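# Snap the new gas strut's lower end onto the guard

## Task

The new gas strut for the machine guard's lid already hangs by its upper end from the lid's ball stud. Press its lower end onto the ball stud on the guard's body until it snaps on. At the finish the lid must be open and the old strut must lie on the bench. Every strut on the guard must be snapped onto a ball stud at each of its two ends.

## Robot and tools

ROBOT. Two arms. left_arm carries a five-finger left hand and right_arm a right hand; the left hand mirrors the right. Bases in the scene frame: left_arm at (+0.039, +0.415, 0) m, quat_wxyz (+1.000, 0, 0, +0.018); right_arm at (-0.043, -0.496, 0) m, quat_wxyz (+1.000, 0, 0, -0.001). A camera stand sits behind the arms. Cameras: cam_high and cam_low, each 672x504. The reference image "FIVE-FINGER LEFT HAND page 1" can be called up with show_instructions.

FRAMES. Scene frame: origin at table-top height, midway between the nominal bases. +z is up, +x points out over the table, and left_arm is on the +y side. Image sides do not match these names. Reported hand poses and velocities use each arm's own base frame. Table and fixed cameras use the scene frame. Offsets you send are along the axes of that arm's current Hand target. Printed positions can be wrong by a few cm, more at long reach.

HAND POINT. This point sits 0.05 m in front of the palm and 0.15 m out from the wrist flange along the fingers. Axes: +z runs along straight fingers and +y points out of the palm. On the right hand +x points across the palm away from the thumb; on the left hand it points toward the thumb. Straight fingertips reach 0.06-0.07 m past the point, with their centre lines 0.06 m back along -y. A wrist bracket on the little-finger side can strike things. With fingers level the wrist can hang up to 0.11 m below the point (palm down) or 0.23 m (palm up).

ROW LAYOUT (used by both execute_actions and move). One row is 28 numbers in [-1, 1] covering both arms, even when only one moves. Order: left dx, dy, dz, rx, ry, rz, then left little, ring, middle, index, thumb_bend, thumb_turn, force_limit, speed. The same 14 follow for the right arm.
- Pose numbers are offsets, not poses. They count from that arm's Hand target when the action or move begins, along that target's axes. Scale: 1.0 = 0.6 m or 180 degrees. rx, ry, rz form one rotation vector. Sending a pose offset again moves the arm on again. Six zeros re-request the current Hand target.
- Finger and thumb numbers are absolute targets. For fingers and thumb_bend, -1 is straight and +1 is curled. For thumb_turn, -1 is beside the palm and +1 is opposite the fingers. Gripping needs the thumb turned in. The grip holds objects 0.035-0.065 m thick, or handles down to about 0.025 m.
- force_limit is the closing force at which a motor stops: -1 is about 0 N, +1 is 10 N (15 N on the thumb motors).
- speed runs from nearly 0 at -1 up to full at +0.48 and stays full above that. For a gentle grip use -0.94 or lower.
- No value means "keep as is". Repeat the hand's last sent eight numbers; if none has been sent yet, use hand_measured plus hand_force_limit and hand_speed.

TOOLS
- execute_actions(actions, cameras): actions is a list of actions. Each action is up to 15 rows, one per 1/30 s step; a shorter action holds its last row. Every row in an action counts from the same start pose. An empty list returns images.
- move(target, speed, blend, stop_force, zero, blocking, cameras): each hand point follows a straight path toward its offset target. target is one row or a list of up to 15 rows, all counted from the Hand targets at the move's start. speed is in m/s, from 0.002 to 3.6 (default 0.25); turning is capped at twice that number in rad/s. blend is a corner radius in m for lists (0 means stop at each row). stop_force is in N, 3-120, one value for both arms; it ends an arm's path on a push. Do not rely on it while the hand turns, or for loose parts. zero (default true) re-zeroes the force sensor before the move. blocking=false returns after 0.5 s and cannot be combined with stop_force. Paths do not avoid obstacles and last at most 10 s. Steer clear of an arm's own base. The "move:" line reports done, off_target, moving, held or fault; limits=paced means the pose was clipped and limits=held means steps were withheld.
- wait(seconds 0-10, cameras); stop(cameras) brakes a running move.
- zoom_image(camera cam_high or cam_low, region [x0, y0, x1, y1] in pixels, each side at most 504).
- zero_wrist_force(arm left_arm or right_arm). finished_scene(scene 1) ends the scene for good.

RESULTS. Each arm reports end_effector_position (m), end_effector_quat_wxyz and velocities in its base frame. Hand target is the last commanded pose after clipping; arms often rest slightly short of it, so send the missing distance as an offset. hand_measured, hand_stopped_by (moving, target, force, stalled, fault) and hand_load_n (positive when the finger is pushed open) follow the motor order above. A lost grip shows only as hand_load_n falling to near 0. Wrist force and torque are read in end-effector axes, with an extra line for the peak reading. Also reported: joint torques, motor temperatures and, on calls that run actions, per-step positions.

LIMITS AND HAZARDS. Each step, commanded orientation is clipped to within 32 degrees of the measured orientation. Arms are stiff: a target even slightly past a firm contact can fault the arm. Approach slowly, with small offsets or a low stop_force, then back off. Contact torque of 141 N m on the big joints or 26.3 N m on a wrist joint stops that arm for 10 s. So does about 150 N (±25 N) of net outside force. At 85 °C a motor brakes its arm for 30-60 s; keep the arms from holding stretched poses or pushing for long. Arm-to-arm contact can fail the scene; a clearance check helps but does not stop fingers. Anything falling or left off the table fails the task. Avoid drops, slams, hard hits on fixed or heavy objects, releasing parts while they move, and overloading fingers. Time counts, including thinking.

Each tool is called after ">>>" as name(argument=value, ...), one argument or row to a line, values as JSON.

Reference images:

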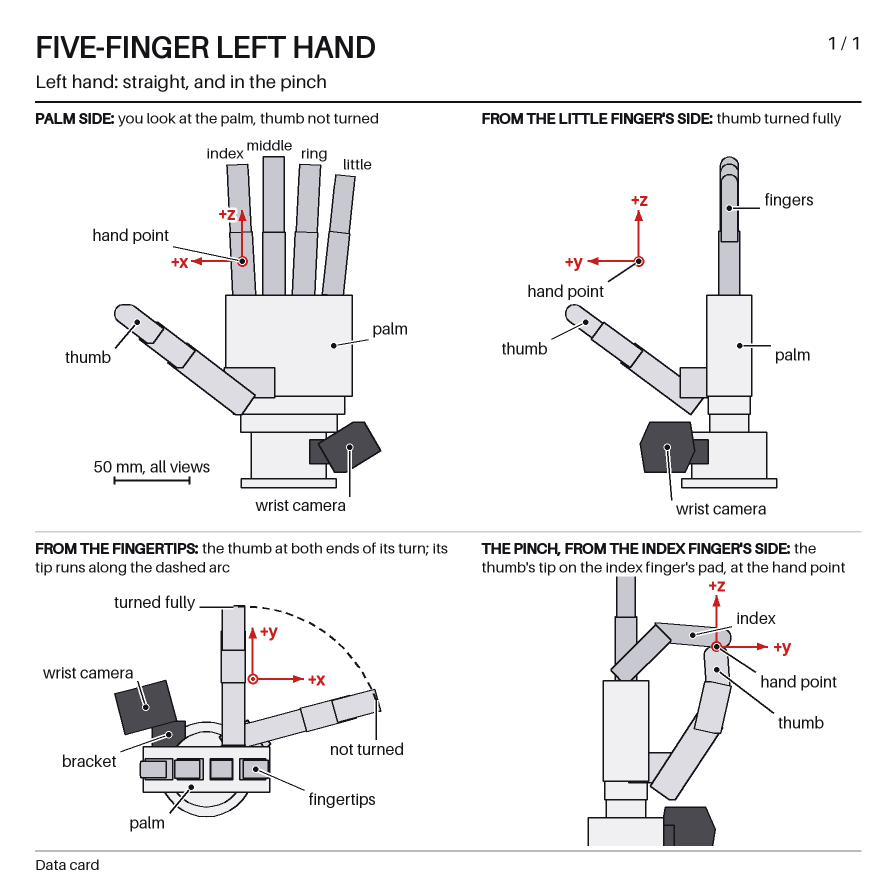

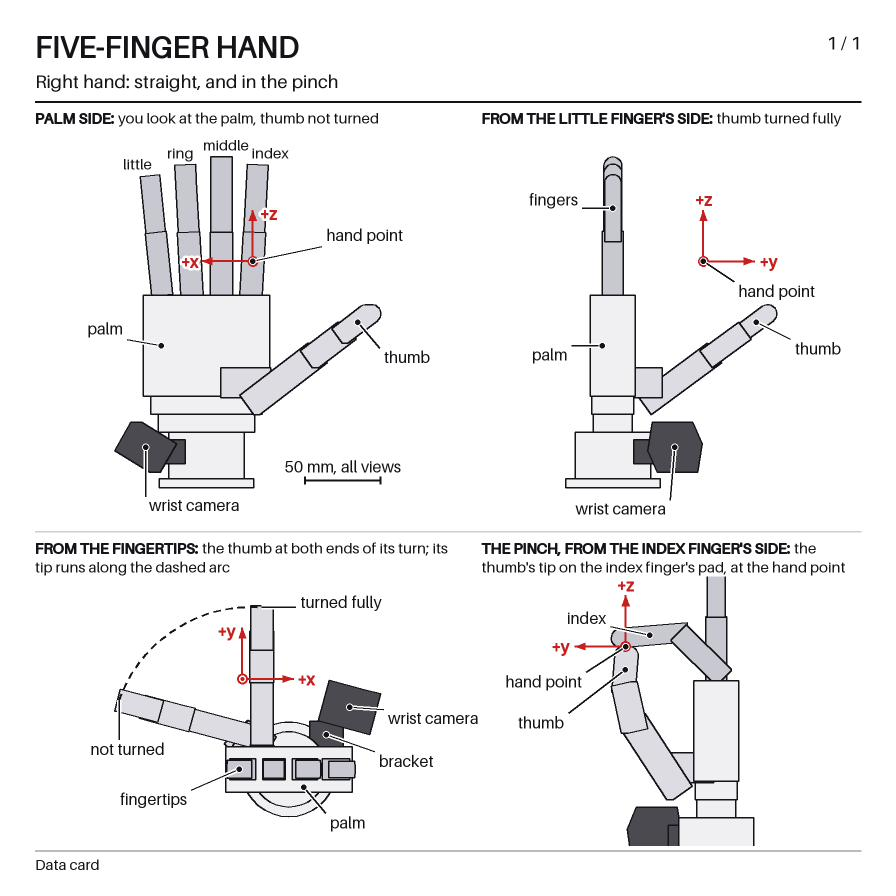

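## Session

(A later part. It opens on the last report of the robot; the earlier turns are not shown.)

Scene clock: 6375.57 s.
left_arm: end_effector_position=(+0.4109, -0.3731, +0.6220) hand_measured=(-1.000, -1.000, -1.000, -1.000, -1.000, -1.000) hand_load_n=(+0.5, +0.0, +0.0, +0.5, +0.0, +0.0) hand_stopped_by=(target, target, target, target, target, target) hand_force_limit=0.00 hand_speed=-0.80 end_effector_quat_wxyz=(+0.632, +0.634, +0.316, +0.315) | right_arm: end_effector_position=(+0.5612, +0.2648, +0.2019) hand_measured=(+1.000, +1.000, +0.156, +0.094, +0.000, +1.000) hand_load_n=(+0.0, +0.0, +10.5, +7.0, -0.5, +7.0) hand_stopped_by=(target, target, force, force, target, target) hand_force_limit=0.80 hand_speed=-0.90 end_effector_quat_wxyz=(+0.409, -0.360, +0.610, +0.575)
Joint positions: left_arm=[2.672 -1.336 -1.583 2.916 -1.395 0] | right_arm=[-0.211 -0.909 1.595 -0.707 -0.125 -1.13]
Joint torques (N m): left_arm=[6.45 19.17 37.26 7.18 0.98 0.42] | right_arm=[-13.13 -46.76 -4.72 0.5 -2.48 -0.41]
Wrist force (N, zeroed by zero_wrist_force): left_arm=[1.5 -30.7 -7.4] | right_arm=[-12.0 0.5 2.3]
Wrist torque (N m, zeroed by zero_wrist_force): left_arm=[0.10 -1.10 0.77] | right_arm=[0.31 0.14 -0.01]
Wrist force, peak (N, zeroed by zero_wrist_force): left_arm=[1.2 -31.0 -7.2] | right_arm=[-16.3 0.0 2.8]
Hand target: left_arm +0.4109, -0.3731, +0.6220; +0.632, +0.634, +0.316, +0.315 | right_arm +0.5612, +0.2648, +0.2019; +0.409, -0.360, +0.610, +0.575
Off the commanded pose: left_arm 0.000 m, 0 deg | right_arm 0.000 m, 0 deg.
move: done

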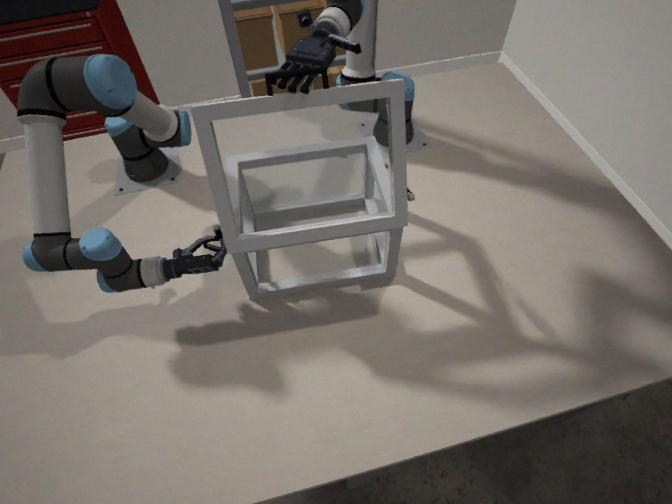

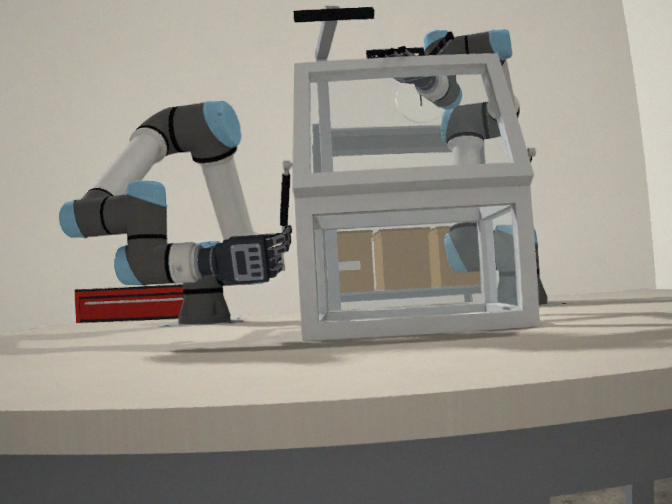

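>>> move(
  target=[
    [0,0,0,0,0,0,-1,-1,-1,-1,-1,-1,0,-0.8, -0.0055,0.0299,-0.0005,0.0003,0.0009,0.0444,1,1,0.7,0.7,0,1,0.8,-0.9],
    [0,0,0,0,0,0,-1,-1,-1,-1,-1,-1,0,-0.8, -0.0142,0.0589,-0.001,0.0005,0.0017,0.0888,1,1,0.7,0.7,0,1,0.8,-0.9],
    [0,0,0,0,0,0,-1,-1,-1,-1,-1,-1,0,-0.8, -0.0267,0.0863,-0.0015,0.0008,0.0026,0.1333,1,1,0.7,0.7,0,1,0.8,-0.9],
  ],
  speed=0.05,
  blend=0.003,
  cameras=["all"],
)

>>> zoom_image(
  camera="cam_low",
  region=[262, 195, 302, 255],
)

>>> zoom_image(
  camera="cam_high",
  region=[195, 205, 245, 265],
)

Scene clock: 6398.13 s.
left_arm: end_effector_position=(+0.4109, -0.3731, +0.6220) hand_measured=(-1.000, -1.000, -1.000, -1.000, -1.000, -1.000) hand_load_n=(+1.0, +0.0, +0.0, +1.0, +0.0, +0.0) hand_stopped_by=(target, target, target, target, target, target) hand_force_limit=0.00 hand_speed=-0.80 end_effector_quat_wxyz=(+0.632, +0.634, +0.316, +0.315) | right_arm: end_effector_position=(+0.5205, +0.2675, +0.2377) hand_measured=(+1.000, +1.000, +0.156, +0.094, +0.000, +1.000) hand_load_n=(+0.0, +0.0, +8.5, +5.5, -1.5, +5.5) hand_stopped_by=(target, target, force, force, target, target) hand_force_limit=0.80 hand_speed=-0.90 end_effector_quat_wxyz=(+0.279, -0.227, +0.674, +0.646)
Joint positions: left_arm=[2.672 -1.336 -1.583 2.916 -1.395 0] | right_arm=[-0.23 -1.078 1.811 -0.806 -0.147 -0.66]
Joint torques (N m): left_arm=[6.38 19.76 37.27 7.22 1.08 0.55] | right_arm=[-8.65 -31.96 -8.48 -0.22 -3.41 -0.92]
Wrist force (N, zeroed by zero_wrist_force): left_arm=[2.2 -30.4 -8.3] | right_arm=[-10.3 0.4 2.0]
Wrist torque (N m, zeroed by zero_wrist_force): left_arm=[0.13 -1.12 0.80] | right_arm=[0.17 0.09 -0.05]
Wrist force, peak (N, zeroed by zero_wrist_force): left_arm=[1.6 -31.0 -8.2] | right_arm=[-14.2 -0.4 2.8]
Hand target: left_arm +0.4109, -0.3731, +0.6220; +0.632, +0.634, +0.316, +0.315 | right_arm +0.5205, +0.2675, +0.2377; +0.279, -0.227, +0.674, +0.646
Off the commanded pose: left_arm 0.000 m, 0 deg | right_arm 0.000 m, 0 deg.
move: done

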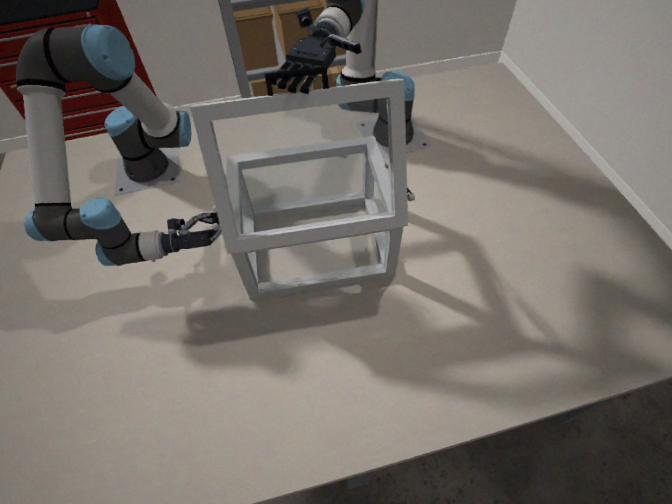

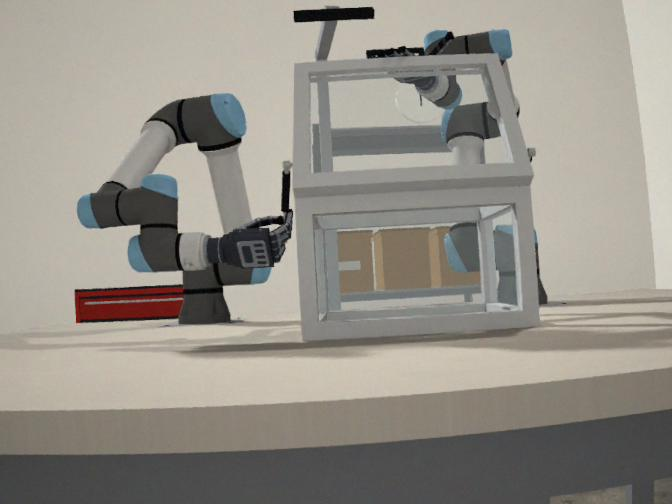

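Scaled by 8.400.

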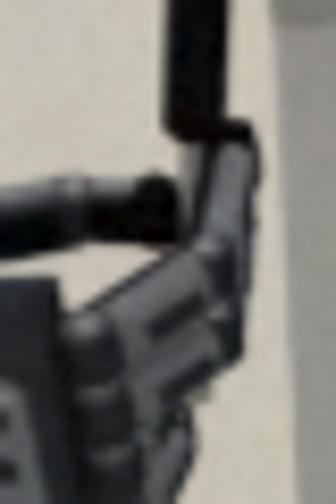

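Scaled by 8.400.

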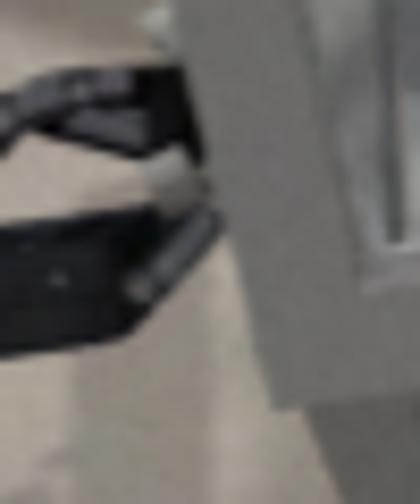

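>>> move(
  target=[
    [0,0,0,0,0,0,-1,-1,-1,-1,-1,-1,0,-0.8, -0.0044,0.0297,-0.0005,0.0003,0.0009,0.0444,1,1,0.7,0.7,0,1,0.8,-0.9],
    [0,0,0,0,0,0,-1,-1,-1,-1,-1,-1,0,-0.8, -0.0116,0.0551,-0.001,0.0005,0.0016,0.0833,1,1,0.7,0.7,0,1,0.8,-0.9],
  ],
  speed=0.05,
  blend=0.003,
  cameras=["all"],
)

>>> zoom_image(
  camera="cam_low",
  region=[262, 180, 302, 240],
)

>>> zoom_image(
  camera="cam_high",
  region=[195, 185, 245, 245],
)

Scene clock: 6419.63 s.
left_arm: end_effector_position=(+0.4109, -0.3731, +0.6220) hand_measured=(-1.000, -1.000, -1.000, -1.000, -1.000, -1.000) hand_load_n=(+1.0, +0.0, +0.0, +0.5, +0.0, +0.0) hand_stopped_by=(target, target, target, target, target, target) hand_force_limit=0.00 hand_speed=-0.80 end_effector_quat_wxyz=(+0.632, +0.634, +0.316, +0.315) | right_arm: end_effector_position=(+0.5036, +0.2686, +0.2670) hand_measured=(+1.000, +1.000, +0.156, +0.094, +0.000, +1.000) hand_load_n=(+0.0, +0.0, +6.5, +3.5, -2.0, +4.0) hand_stopped_by=(target, target, force, force, target, target) hand_force_limit=0.80 hand_speed=-0.90 end_effector_quat_wxyz=(+0.191, -0.139, +0.699, +0.675)
Joint positions: left_arm=[2.672 -1.336 -1.583 2.916 -1.395 0] | right_arm=[-0.241 -1.19 1.898 -0.799 -0.163 -0.38]
Joint torques (N m): left_arm=[6.43 18.94 36.77 7.33 1.12 0.57] | right_arm=[-6.97 -22.96 -8.77 -1.05 -2.93 -0.65]
Wrist force (N, zeroed by zero_wrist_force): left_arm=[2.5 -30.5 -8.4] | right_arm=[-6.9 0.8 1.3]
Wrist torque (N m, zeroed by zero_wrist_force): left_arm=[0.15 -1.09 0.82] | right_arm=[0.26 0.00 -0.05]
Wrist force, peak (N, zeroed by zero_wrist_force): left_arm=[2.3 -30.8 -8.4] | right_arm=[-11.3 0.2 2.3]
Hand target: left_arm +0.4109, -0.3731, +0.6220; +0.632, +0.634, +0.316, +0.315 | right_arm +0.5036, +0.2686, +0.2669; +0.191, -0.138, +0.699, +0.675
Off the commanded pose: left_arm 0.000 m, 0 deg | right_arm 0.000 m, 0 deg.
move: done

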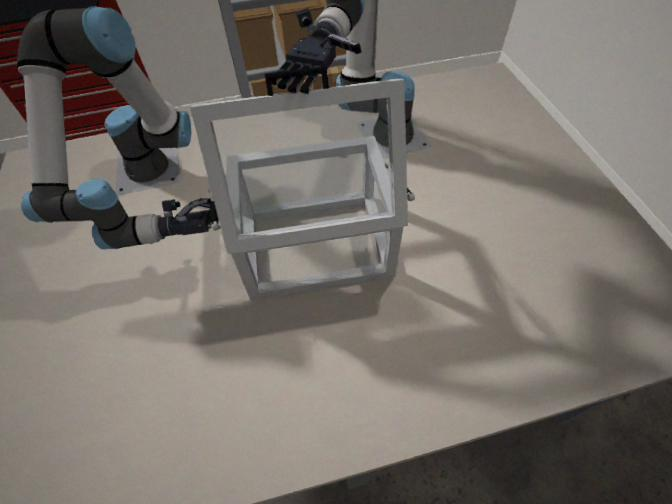

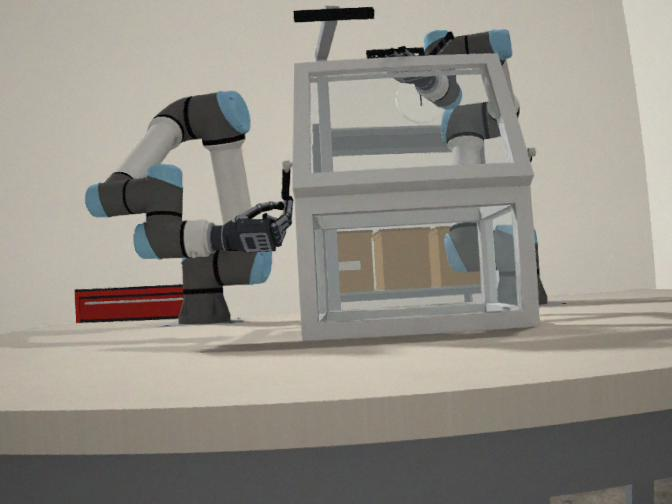

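Scaled by 8.400.

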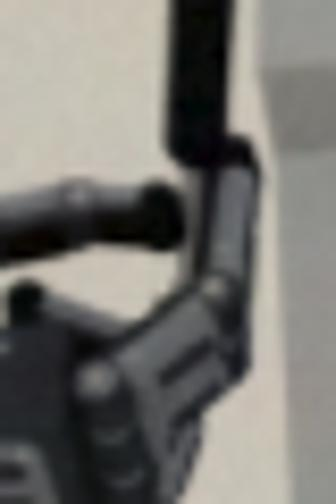

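Scaled by 8.400.

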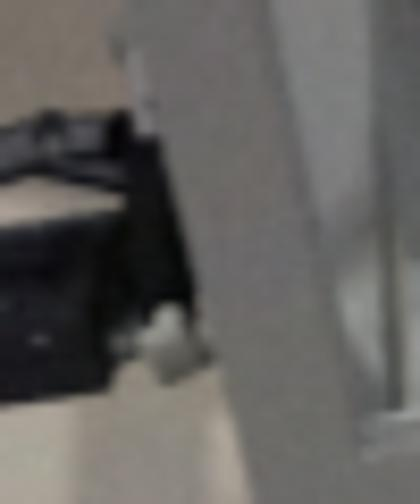

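>>> zoom_image(
  camera="cam_high",
  region=[200, 180, 225, 210],
)

>>> zoom_image(
  camera="cam_low",
  region=[278, 190, 298, 210],
)

Scaled by 16.800.

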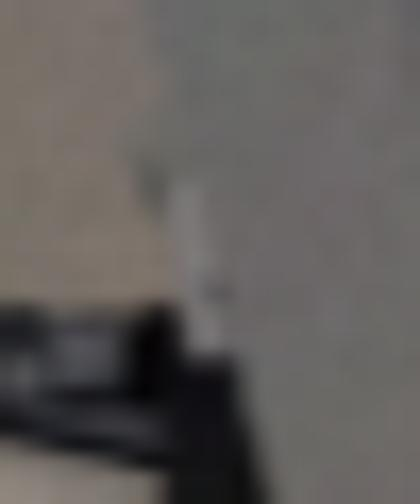

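Scaled by 25.200.

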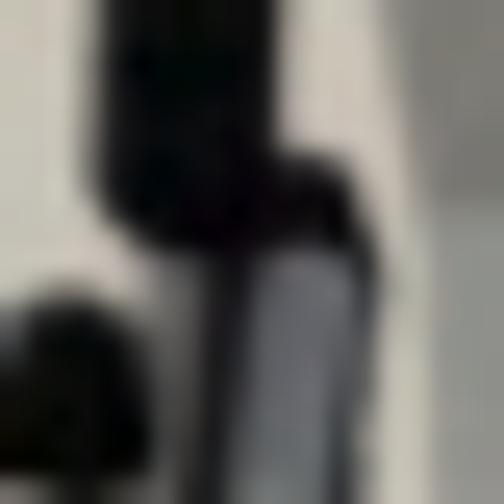

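>>> zoom_image(
  camera="cam_low",
  region=[279, 192, 291, 204],
)

>>> zoom_image(
  camera="cam_low",
  region=[278, 158, 298, 178],
)

Scaled by 42.000.

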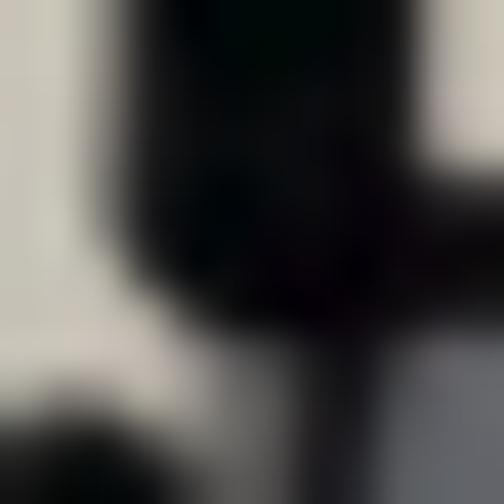

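Scaled by 25.200.

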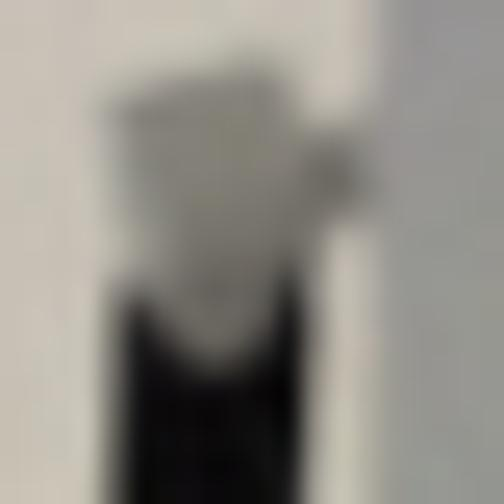

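>>> move(
  target=[
    [0,0,0,0,0,0,-1,-1,-1,-1,-1,-1,0,-0.8, 0,0,0,0,0,0,1,1,0.75,0.75,0,1,0.8,-0.9],
  ],
  speed=0.05,
)

>>> move(
  target=[
    [0,0,0,0,0,0,-1,-1,-1,-1,-1,-1,0,-0.8, 0.0012,0.0043,0.0189,0.0026,-0.0270,0.0061,1,1,0.75,0.75,0,1,0.8,-0.9],
  ],
  speed=0.02,
  cameras=["all"],
)

>>> zoom_image(
  camera="cam_low",
  region=[270, 180, 310, 240],
)

>>> zoom_image(
  camera="cam_low",
  region=[282, 192, 294, 204],
)

Scene clock: 6489.13 s.
left_arm: end_effector_position=(+0.4109, -0.3731, +0.6220) hand_measured=(-1.000, -1.000, -1.000, -1.000, -1.000, -1.000) hand_load_n=(+0.5, +0.0, +0.0, +0.5, +0.0, +0.0) hand_stopped_by=(target, target, target, target, target, target) hand_force_limit=0.00 hand_speed=-0.80 end_effector_quat_wxyz=(+0.632, +0.634, +0.316, +0.315) | right_arm: end_effector_position=(+0.5036, +0.2686, +0.2669) hand_measured=(+1.000, +1.000, +0.162, +0.110, +0.000, +1.000) hand_load_n=(+0.0, +0.0, +8.5, +10.5, -1.5, +4.5) hand_stopped_by=(target, target, force, force, target, target) hand_force_limit=0.80 hand_speed=-0.90 end_effector_quat_wxyz=(+0.191, -0.138, +0.699, +0.675)
Joint positions: left_arm=[2.672 -1.336 -1.583 2.916 -1.395 0] | right_arm=[-0.241 -1.19 1.897 -0.799 -0.163 -0.38]
Joint torques (N m): left_arm=[6.05 19.51 36.96 7.35 1.08 0.5] | right_arm=[9.59 -20.78 -14.71 0.59 -1.35 0.17]
Wrist force (N, zeroed by zero_wrist_force): left_arm=[2.3 -30.5 -8.3] | right_arm=[-8.7 0.7 2.2]
Wrist torque (N m, zeroed by zero_wrist_force): left_arm=[0.15 -1.08 0.81] | right_arm=[0.26 0.14 -0.07]
Wrist force, peak (N, zeroed by zero_wrist_force): left_arm=[2.3 -30.8 -8.4] | right_arm=[-9.4 0.6 2.2]
Hand target: left_arm +0.4109, -0.3731, +0.6220; +0.632, +0.634, +0.316, +0.315 | right_arm +0.5036, +0.2686, +0.2669; +0.191, -0.138, +0.699, +0.675
Off the commanded pose: left_arm 0.000 m, 0 deg | right_arm 0.000 m, 0 deg.
move: done

Scene clock: 6491.83 s.
left_arm: end_effector_position=(+0.4109, -0.3731, +0.6220) hand_measured=(-1.000, -1.000, -1.000, -1.000, -1.000, -1.000) hand_load_n=(+1.0, +0.0, +0.0, +1.0, +0.0, +0.0) hand_stopped_by=(target, target, target, target, target, target) hand_force_limit=0.00 hand_speed=-0.80 end_effector_quat_wxyz=(+0.632, +0.634, +0.316, +0.315) | right_arm: end_effector_position=(+0.5028, +0.2800, +0.2687) hand_measured=(+1.000, +1.000, +0.162, +0.110, +0.000, +1.000) hand_load_n=(+0.0, +0.0, +7.5, +10.0, -2.0, +2.0) hand_stopped_by=(target, target, force, force, target, target) hand_force_limit=0.80 hand_speed=-0.90 end_effector_quat_wxyz=(+0.214, -0.102, +0.695, +0.679)
Joint positions: left_arm=[2.672 -1.336 -1.583 2.916 -1.395 0] | right_arm=[-0.218 -1.158 1.873 -0.482 -0.061 -0.685]
Joint torques (N m): left_arm=[6.26 19.35 36.43 7.3 0.99 0.61] | right_arm=[10.39 -41.57 -5.03 -0.82 -1.84 1.79]
Wrist force (N, zeroed by zero_wrist_force): left_arm=[2.7 -30.3 -7.8] | right_arm=[1.7 2.0 1.0]
Wrist torque (N m, zeroed by zero_wrist_force): left_arm=[0.12 -1.08 0.82] | right_arm=[0.26 0.13 -0.04]
Wrist force, peak (N, zeroed by zero_wrist_force): left_arm=[2.4 -30.6 -8.4] | right_arm=[-8.7 1.2 2.3]
Hand target: left_arm +0.4109, -0.3731, +0.6220; +0.632, +0.634, +0.316, +0.315 | right_arm +0.5027, +0.2801, +0.2687; +0.214, -0.102, +0.694, +0.680
Off the commanded pose: left_arm 0.000 m, 0 deg | right_arm 0.000 m, 0 deg.
move: done

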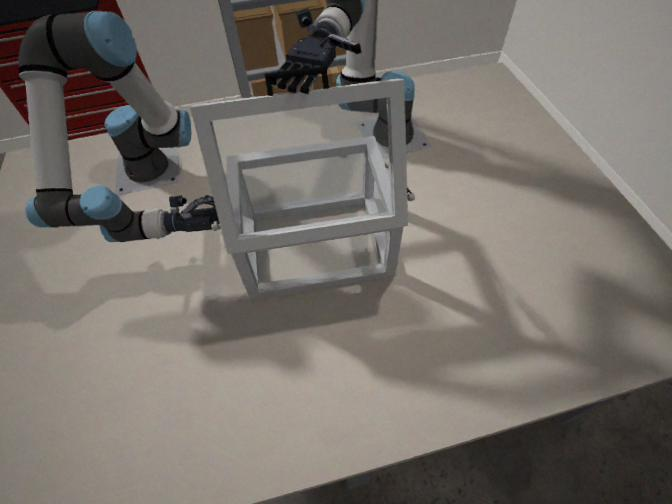

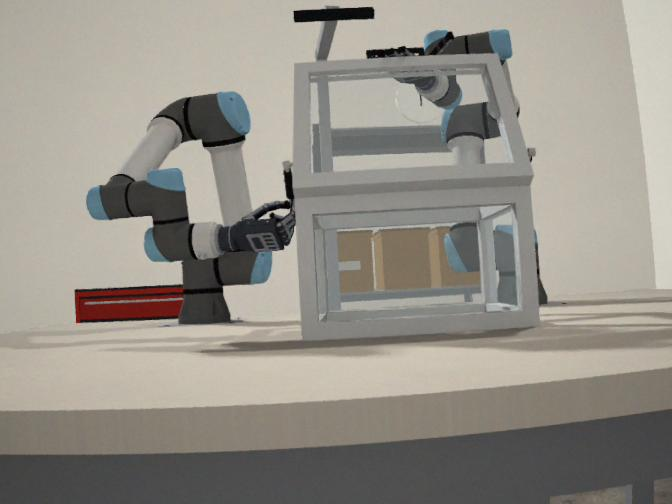

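Scaled by 8.400.

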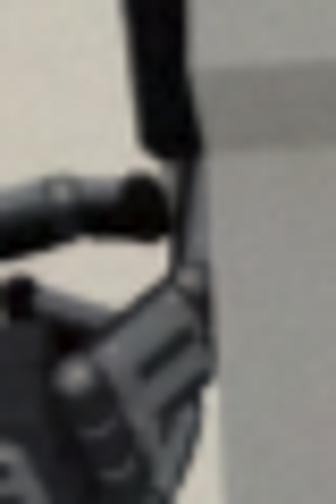

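Scaled by 42.000.

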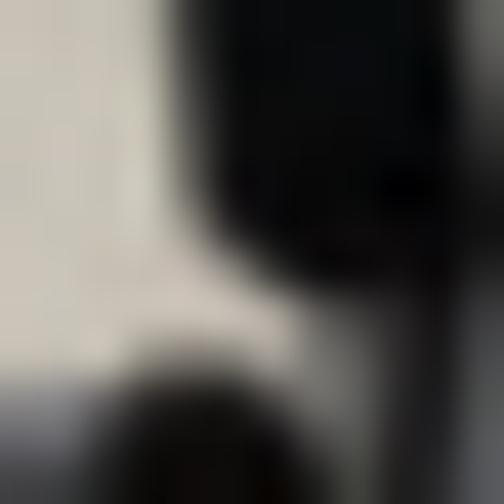

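>>> move(
  target=[
    [0,0,0,0,0,0,-1,-1,-1,-1,-1,-1,0,-0.8, 0.0009,0.0003,0.01,0,0,0,1,1,0.75,0.75,0,1,0.8,-0.9],
  ],
  speed=0.008,
  stop_force=6,
  cameras=["all"],
)

>>> zoom_image(
  camera="cam_low",
  region=[270, 180, 310, 240],
)

>>> zoom_image(
  camera="cam_low",
  region=[282, 192, 294, 204],
)

Scene clock: 6510.13 s.
left_arm: end_effector_position=(+0.4109, -0.3731, +0.6220) hand_measured=(-1.000, -1.000, -1.000, -1.000, -1.000, -1.000) hand_load_n=(+0.5, +0.0, +0.0, +1.0, +0.0, +0.0) hand_stopped_by=(target, target, target, target, target, target) hand_force_limit=0.00 hand_speed=-0.80 end_effector_quat_wxyz=(+0.632, +0.634, +0.316, +0.315) | right_arm: end_effector_position=(+0.5031, +0.2861, +0.2687) hand_measured=(+1.000, +1.000, +0.162, +0.110, +0.000, +1.000) hand_load_n=(+0.5, +0.0, +6.5, +2.0, +0.5, +0.0) hand_stopped_by=(target, target, force, force, target, target) hand_force_limit=0.80 hand_speed=-0.90 end_effector_quat_wxyz=(+0.214, -0.102, +0.694, +0.680)
Joint positions: left_arm=[2.672 -1.336 -1.583 2.916 -1.395 0] | right_arm=[-0.204 -1.134 1.845 -0.38 -0.048 -0.783]
Joint torques (N m): left_arm=[6.27 19.6 36.92 7.21 1 0.59] | right_arm=[13.15 -20.19 -21.04 2.4 0.52 -1.12]
Wrist force (N, zeroed by zero_wrist_force): left_arm=[2.8 -30.2 -7.6] | right_arm=[1.7 4.4 -1.6]
Wrist torque (N m, zeroed by zero_wrist_force): left_arm=[0.10 -1.08 0.83] | right_arm=[0.33 -0.03 0.07]
Wrist force, peak (N, zeroed by zero_wrist_force): left_arm=[2.8 -30.5 -7.7] | right_arm=[1.4 5.2 -1.9]
Hand target: left_arm +0.4109, -0.3731, +0.6220; +0.632, +0.634, +0.316, +0.315 | right_arm +0.5031, +0.2861, +0.2687; +0.214, -0.102, +0.694, +0.680
Off the commanded pose: left_arm 0.000 m, 0 deg | right_arm 0.000 m, 0 deg.
move: done

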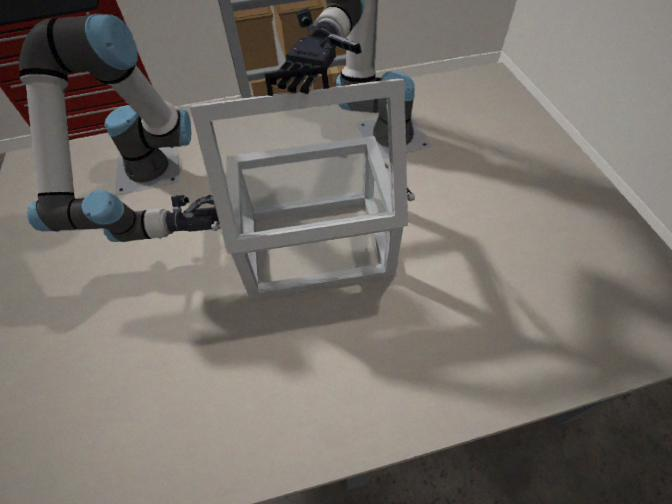

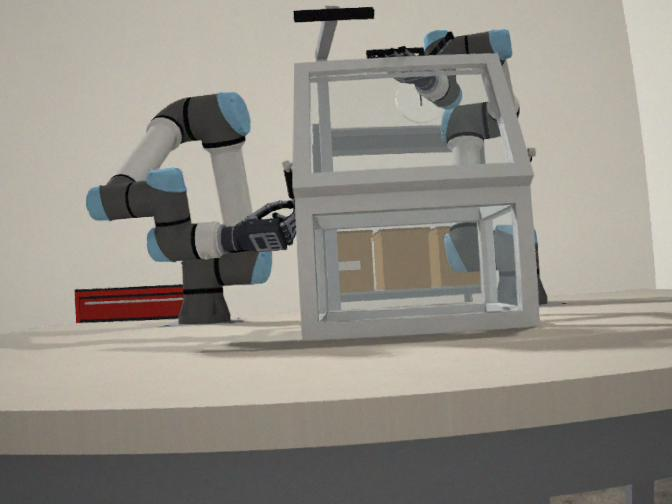

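Scaled by 8.400.

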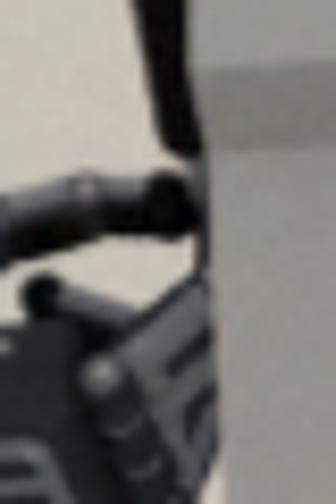

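Scaled by 42.000.

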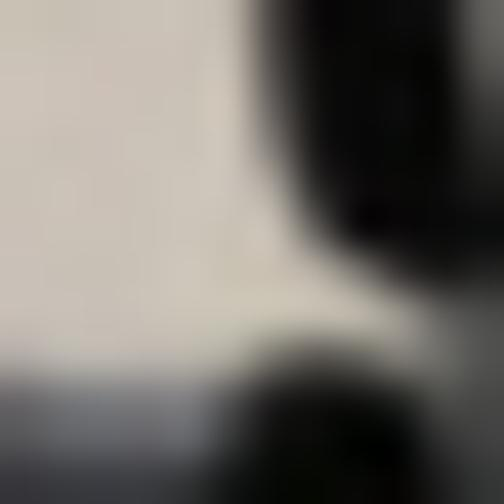

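>>> move(
  target=[
    [0,0,0,0,0,0,-1,-1,-1,-1,-1,-1,0,-0.8, 0.0005,0.0002,0.005,0,0,0,1,1,0.75,0.75,0,1,0.8,-0.9],
  ],
  speed=0.008,
  stop_force=9,
  zero=false,
  cameras=["cam_low"],
)

>>> zoom_image(
  camera="cam_low",
  region=[270, 180, 310, 240],
)

>>> zoom_image(
  camera="cam_low",
  region=[282, 192, 294, 204],
)

Scene clock: 6523.87 s.
left_arm: end_effector_position=(+0.4109, -0.3731, +0.6220) hand_measured=(-1.000, -1.000, -1.000, -1.000, -1.000, -1.000) hand_load_n=(+0.5, +0.0, +0.0, +0.5, +0.0, +0.0) hand_stopped_by=(target, target, target, target, target, target) hand_force_limit=0.00 hand_speed=-0.80 end_effector_quat_wxyz=(+0.632, +0.634, +0.316, +0.315) | right_arm: end_effector_position=(+0.5033, +0.2891, +0.2687) hand_measured=(+1.000, +1.000, +0.164, +0.112, +0.000, +1.000) hand_load_n=(+0.0, +0.0, +0.5, -4.0, +0.0, +0.0) hand_stopped_by=(target, target, force, force, target, target) hand_force_limit=0.80 hand_speed=-0.90 end_effector_quat_wxyz=(+0.214, -0.102, +0.694, +0.680)
Joint positions: left_arm=[2.672 -1.336 -1.583 2.916 -1.395 0] | right_arm=[-0.198 -1.122 1.831 -0.327 -0.042 -0.834]
Joint torques (N m): left_arm=[5.96 19.65 36.59 7.25 0.93 0.66] | right_arm=[14.53 -22.44 -20.95 2.71 -1.24 -1.1]
Wrist force (N, zeroed by zero_wrist_force): left_arm=[2.5 -30.2 -7.7] | right_arm=[1.3 0.7 -7.5]
Wrist torque (N m, zeroed by zero_wrist_force): left_arm=[0.12 -1.03 0.80] | right_arm=[0.36 -0.03 0.04]
Wrist force, peak (N, zeroed by zero_wrist_force): left_arm=[2.6 -30.5 -7.8] | right_arm=[1.3 1.7 -7.6]
Hand target: left_arm +0.4109, -0.3731, +0.6220; +0.632, +0.634, +0.316, +0.315 | right_arm +0.5033, +0.2891, +0.2687; +0.214, -0.102, +0.694, +0.680
Off the commanded pose: left_arm 0.000 m, 0 deg | right_arm 0.000 m, 0 deg.
move: done
Images, in order (width x height): cam_low 672x504.

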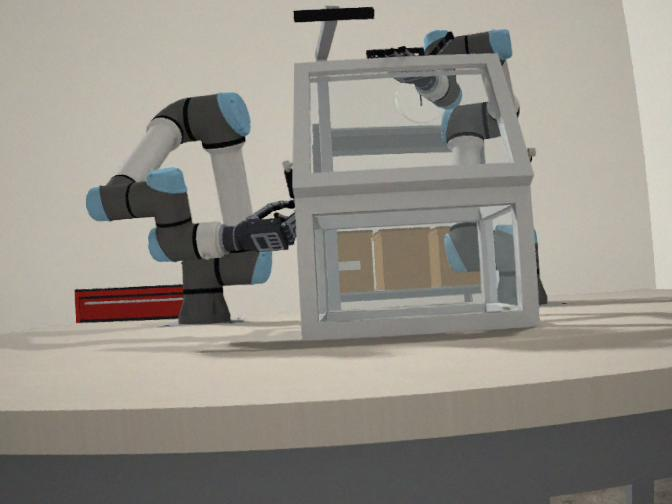

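Scaled by 8.400.

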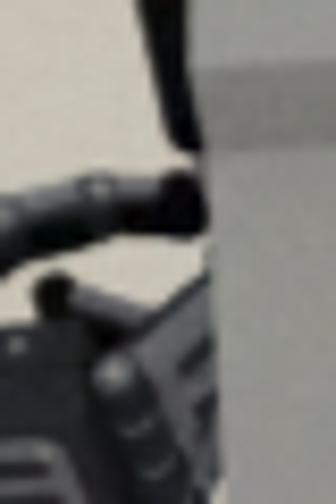

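Scaled by 42.000.

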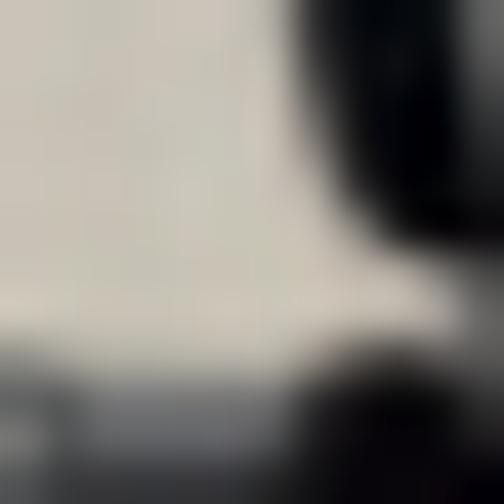

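>>> move(
  target=[
    [0,0,0,0,0,0,-1,-1,-1,-1,-1,-1,0,-0.8, -0.0013,-0.0004,-0.0133,0,0,0,1,1,0.75,0.75,0,1,0.8,-0.9],
  ],
  speed=0.02,
  cameras=["cam_low"],
)

>>> zoom_image(
  camera="cam_low",
  region=[270, 180, 310, 240],
)

>>> zoom_image(
  camera="cam_low",
  region=[282, 192, 294, 204],
)

Scene clock: 6576.77 s.
left_arm: end_effector_position=(+0.4109, -0.3731, +0.6220) hand_measured=(-1.000, -1.000, -1.000, -1.000, -1.000, -1.000) hand_load_n=(+0.5, +0.0, +0.0, +0.5, +0.0, +0.0) hand_stopped_by=(target, target, target, target, target, target) hand_force_limit=0.00 hand_speed=-0.80 end_effector_quat_wxyz=(+0.632, +0.634, +0.316, +0.315) | right_arm: end_effector_position=(+0.5028, +0.2811, +0.2688) hand_measured=(+1.000, +1.000, +0.164, +0.112, +0.000, +1.000) hand_load_n=(+0.0, +0.0, +1.0, +2.0, -1.5, +1.0) hand_stopped_by=(target, target, force, force, target, target) hand_force_limit=0.80 hand_speed=-0.90 end_effector_quat_wxyz=(+0.215, -0.102, +0.694, +0.680) end_effector_velocity=(+0.000, +0.000, +0.000) end_effector_angular_velocity=(+0.000, +0.001, +0.000)
Joint positions: left_arm=[2.672 -1.336 -1.583 2.916 -1.395 0] | right_arm=[-0.215 -1.144 1.858 -0.422 -0.058 -0.743]
Joint velocities: left_arm=[within noise] | right_arm=[0 0 -0.001 0.006 0 -0.005]
Joint torques (N m): left_arm=[6.13 19.29 36.58 7.32 0.81 0.64] | right_arm=[6.43 -21.07 -18.36 3.13 0.74 -1.39]
Wrist force (N, zeroed by zero_wrist_force): left_arm=[2.7 -30.0 -8.1] | right_arm=[0.7 2.0 0.0]
Wrist torque (N m, zeroed by zero_wrist_force): left_arm=[0.11 -1.08 0.82] | right_arm=[0.28 -0.08 0.00]
Wrist force, peak (N, zeroed by zero_wrist_force): left_arm=[2.9 -30.4 -8.0] | right_arm=[1.4 1.0 -7.8]
Hand target: left_arm +0.4109, -0.3731, +0.6220; +0.632, +0.634, +0.316, +0.315 | right_arm +0.5028, +0.2811, +0.2687; +0.214, -0.102, +0.694, +0.680
Off the commanded pose: left_arm 0.000 m, 0 deg | right_arm 0.000 m, 0 deg.
move: done
Images, in order (width x height): cam_low 672x504.

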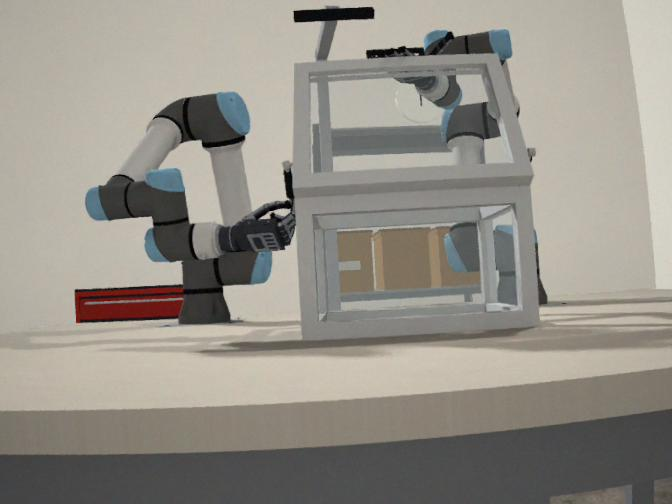

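Scaled by 8.400.

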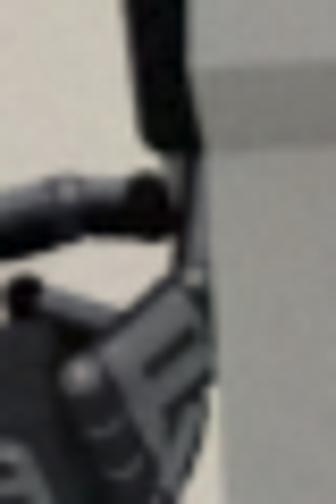

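Scaled by 42.000.

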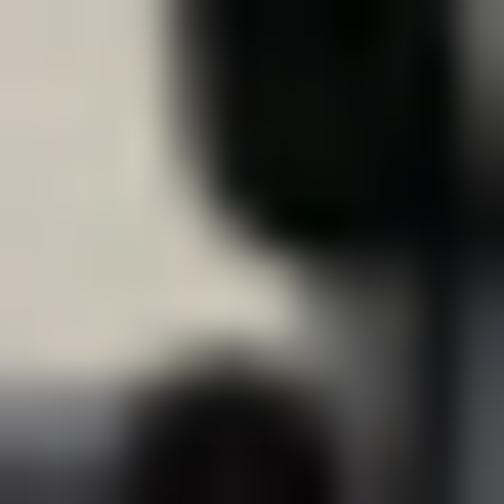

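>>> execute_actions(
  actions=[
    [[0,0,0,0,0,0,-1,-1,-1,-1,-1,-1,0,-0.8,0,0,0,0,0,0,1,1,0.8,0.8,0,1,0.8,-0.9]],
    [[0,0,0,0,0,0,-1,-1,-1,-1,-1,-1,0,-0.8,0,0,0,0,0,0,1,1,0.8,0.8,0,1,0.8,-0.9]],
  ],
  cameras=["cam_low"],
)

Scene clock: 6615.53 s.
left_arm: end_effector_position=(+0.4109, -0.3731, +0.6220) hand_measured=(-1.000, -1.000, -1.000, -1.000, -1.000, -1.000) hand_load_n=(+1.0, +0.0, +0.0, +0.5, +0.0, +0.0) hand_stopped_by=(target, target, target, target, target, target) hand_force_limit=0.00 hand_speed=-0.80 end_effector_quat_wxyz=(+0.632, +0.634, +0.316, +0.315) | right_arm: end_effector_position=(+0.5028, +0.2811, +0.2687) hand_measured=(+1.000, +1.000, +0.188, +0.136, +0.000, +1.000) hand_load_n=(+0.0, +0.0, +8.5, +11.0, -3.5, +0.5) hand_stopped_by=(target, target, force, force, target, target) hand_force_limit=0.80 hand_speed=-0.90 end_effector_quat_wxyz=(+0.214, -0.102, +0.694, +0.680)
Joint positions: left_arm=[2.672 -1.336 -1.583 2.916 -1.395 0] | right_arm=[-0.216 -1.149 1.863 -0.443 -0.058 -0.722]
Joint torques (N m): left_arm=[6.16 19.83 36.4 7.27 0.92 0.63] | right_arm=[-12.3 -41.31 -3.8 -0.55 -3.04 1.53]
Wrist force (N, zeroed by zero_wrist_force): left_arm=[2.6 -30.0 -8.4] | right_arm=[-3.2 1.7 1.5]
Wrist torque (N m, zeroed by zero_wrist_force): left_arm=[0.16 -1.10 0.82] | right_arm=[0.22 0.08 -0.09]
Wrist force, peak (N, zeroed by zero_wrist_force): left_arm=[2.6 -30.5 -8.3] | right_arm=[-3.3 1.9 1.7]
Hand target: left_arm +0.4109, -0.3731, +0.6220; +0.632, +0.634, +0.316, +0.315 | right_arm +0.5028, +0.2811, +0.2687; +0.214, -0.102, +0.694, +0.680
Off the commanded pose: left_arm 0.000 m, 0 deg | right_arm 0.000 m, 0 deg.
Step readings (end_effector_position of left_arm | right_arm):
0: (+0.4109, -0.3731, +0.6220) | (+0.5028, +0.2811, +0.2688)
1: (+0.4109, -0.3731, +0.6220) | (+0.5028, +0.2811, +0.2687)
2: (+0.4109, -0.3731, +0.6220) | (+0.5029, +0.2811, +0.2687)
4: (+0.4109, -0.3731, +0.6220) | (+0.5029, +0.2811, +0.2687)
8: (+0.4109, -0.3731, +0.6220) | (+0.5029, +0.2812, +0.2687)
15: (+0.4109, -0.3731, +0.6220) | (+0.5028, +0.2812, +0.2687)
16: (+0.4109, -0.3731, +0.6220) | (+0.5028, +0.2812, +0.2687)
17: (+0.4109, -0.3731, +0.6220) | (+0.5028, +0.2811, +0.2687)
19: (+0.4109, -0.3731, +0.6220) | (+0.5028, +0.2811, +0.2687)
23: (+0.4109, -0.3731, +0.6220) | (+0.5028, +0.2811, +0.2687)
30: (+0.4109, -0.3731, +0.6220) | (+0.5028, +0.2811, +0.2687)
Images, in order (width x height): cam_low 672x504.

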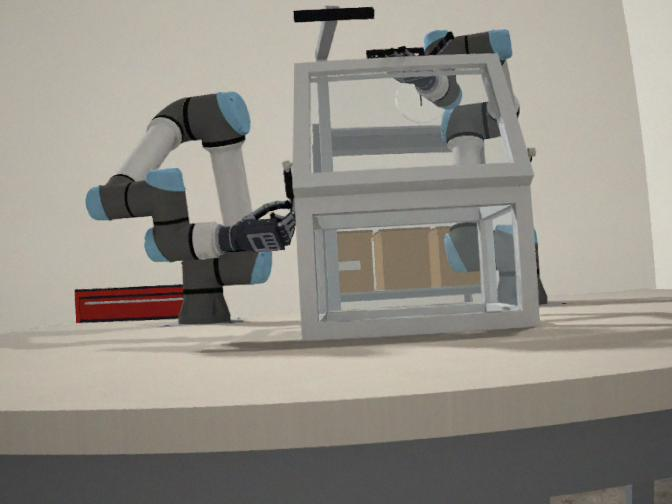

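>>> zoom_image(
  camera="cam_low",
  region=[260, 140, 330, 240],
)

>>> wait(
  seconds=0.1,
  cameras=["cam_high"],
)

Scaled by 5.040.

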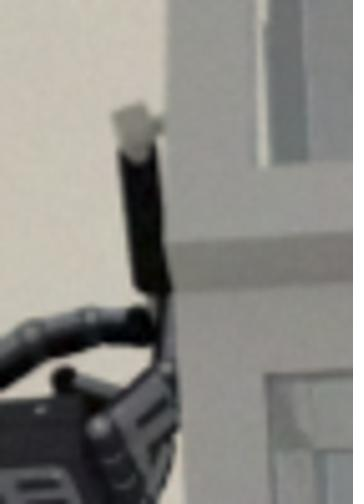

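Scene clock: 6619.07 s.
left_arm: end_effector_position=(+0.4109, -0.3731, +0.6220) hand_measured=(-1.000, -1.000, -1.000, -1.000, -1.000, -1.000) hand_load_n=(+1.0, +0.0, +0.0, +0.5, +0.0, +0.0) hand_stopped_by=(target, target, target, target, target, target) hand_force_limit=0.00 hand_speed=-0.80 end_effector_quat_wxyz=(+0.632, +0.634, +0.316, +0.315) | right_arm: end_effector_position=(+0.5028, +0.2811, +0.2687) hand_measured=(+1.000, +1.000, +0.188, +0.136, +0.000, +1.000) hand_load_n=(+0.0, +0.0, +9.0, +11.0, -4.0, +0.5) hand_stopped_by=(target, target, force, force, target, target) hand_force_limit=0.80 hand_speed=-0.90 end_effector_quat_wxyz=(+0.214, -0.102, +0.694, +0.680)
Joint positions: left_arm=[2.672 -1.336 -1.583 2.916 -1.395 0] | right_arm=[-0.216 -1.149 1.863 -0.443 -0.058 -0.722]
Joint torques (N m): left_arm=[5.54 20.04 36.21 7.29 0.84 0.68] | right_arm=[-10.62 -40.74 -6.99 1.13 -2.91 -0.12]
Wrist force (N, zeroed by zero_wrist_force): left_arm=[2.5 -30.5 -8.2] | right_arm=[-3.1 1.5 1.6]
Wrist torque (N m, zeroed by zero_wrist_force): left_arm=[0.14 -1.08 0.82] | right_arm=[0.24 0.09 -0.08]
Wrist force, peak (N, zeroed by zero_wrist_force): left_arm=[2.6 -30.7 -8.2] | right_arm=[-3.3 2.0 1.4]
Hand target: left_arm +0.4109, -0.3731, +0.6220; +0.632, +0.634, +0.316, +0.315 | right_arm +0.5028, +0.2811, +0.2687; +0.214, -0.102, +0.694, +0.680
Off the commanded pose: left_arm 0.000 m, 0 deg | right_arm 0.000 m, 0 deg.
wait: 0.10 s; at rest from the start
Images, in order (width x height): cam_high 672x504.

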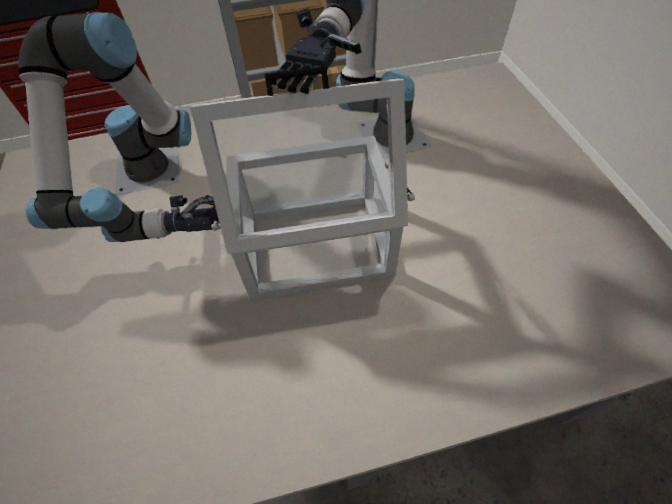

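>>> execute_actions(
  actions=[],
  cameras=["cam_low"],
)

>>> zoom_image(
  camera="cam_low",
  region=[275, 180, 305, 225],
)

Scene clock: 6626.57 s.
left_arm: end_effector_position=(+0.4109, -0.3731, +0.6220) hand_measured=(-1.000, -1.000, -1.000, -1.000, -1.000, -1.000) hand_load_n=(+0.5, +0.0, +0.0, +1.0, +0.0, +0.0) hand_stopped_by=(target, target, target, target, target, target) hand_force_limit=0.00 hand_speed=-0.80 end_effector_quat_wxyz=(+0.632, +0.634, +0.316, +0.315) | right_arm: end_effector_position=(+0.5028, +0.2811, +0.2687) hand_measured=(+1.000, +1.000, +0.188, +0.136, +0.000, +1.000) hand_load_n=(+0.0, +0.0, +8.5, +11.0, -4.0, +0.5) hand_stopped_by=(target, target, force, force, target, target) hand_force_limit=0.80 hand_speed=-0.90 end_effector_quat_wxyz=(+0.214, -0.102, +0.694, +0.680)
Joint positions: left_arm=[2.672 -1.336 -1.583 2.916 -1.395 0] | right_arm=[-0.216 -1.149 1.863 -0.443 -0.058 -0.722]
Joint velocities: within noise
Joint torques (N m): left_arm=[6.01 20.03 35.78 7.28 0.86 0.84] | right_arm=[-10.59 -37.59 -8.62 2.04 -2.44 -0.32]
Motor temperatures (°C): left_arm=[20 20 19 34 27 31] | right_arm=[19 20 21 26 29 26]
Wrist force (N, zeroed by zero_wrist_force): left_arm=[2.6 -30.3 -8.3] | right_arm=[-3.0 1.7 1.7]
Wrist torque (N m, zeroed by zero_wrist_force): left_arm=[0.13 -1.09 0.82] | right_arm=[0.23 0.06 -0.08]
Wrist force, peak (N, zeroed by zero_wrist_force): left_arm=[2.6 -30.6 -8.3] | right_arm=[-3.2 1.8 1.8]
Hand target: left_arm +0.4109, -0.3731, +0.6220; +0.632, +0.634, +0.316, +0.315 | right_arm +0.5028, +0.2811, +0.2687; +0.214, -0.102, +0.694, +0.680
Off the commanded pose: left_arm 0.000 m, 0 deg | right_arm 0.000 m, 0 deg.
Images, in order (width x height): cam_low 672x504.

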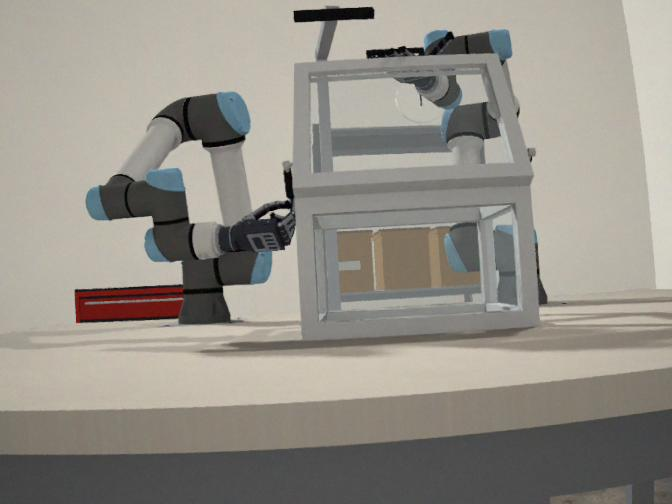

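Scaled by 11.200.

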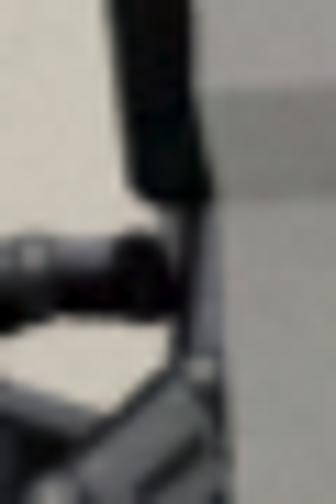

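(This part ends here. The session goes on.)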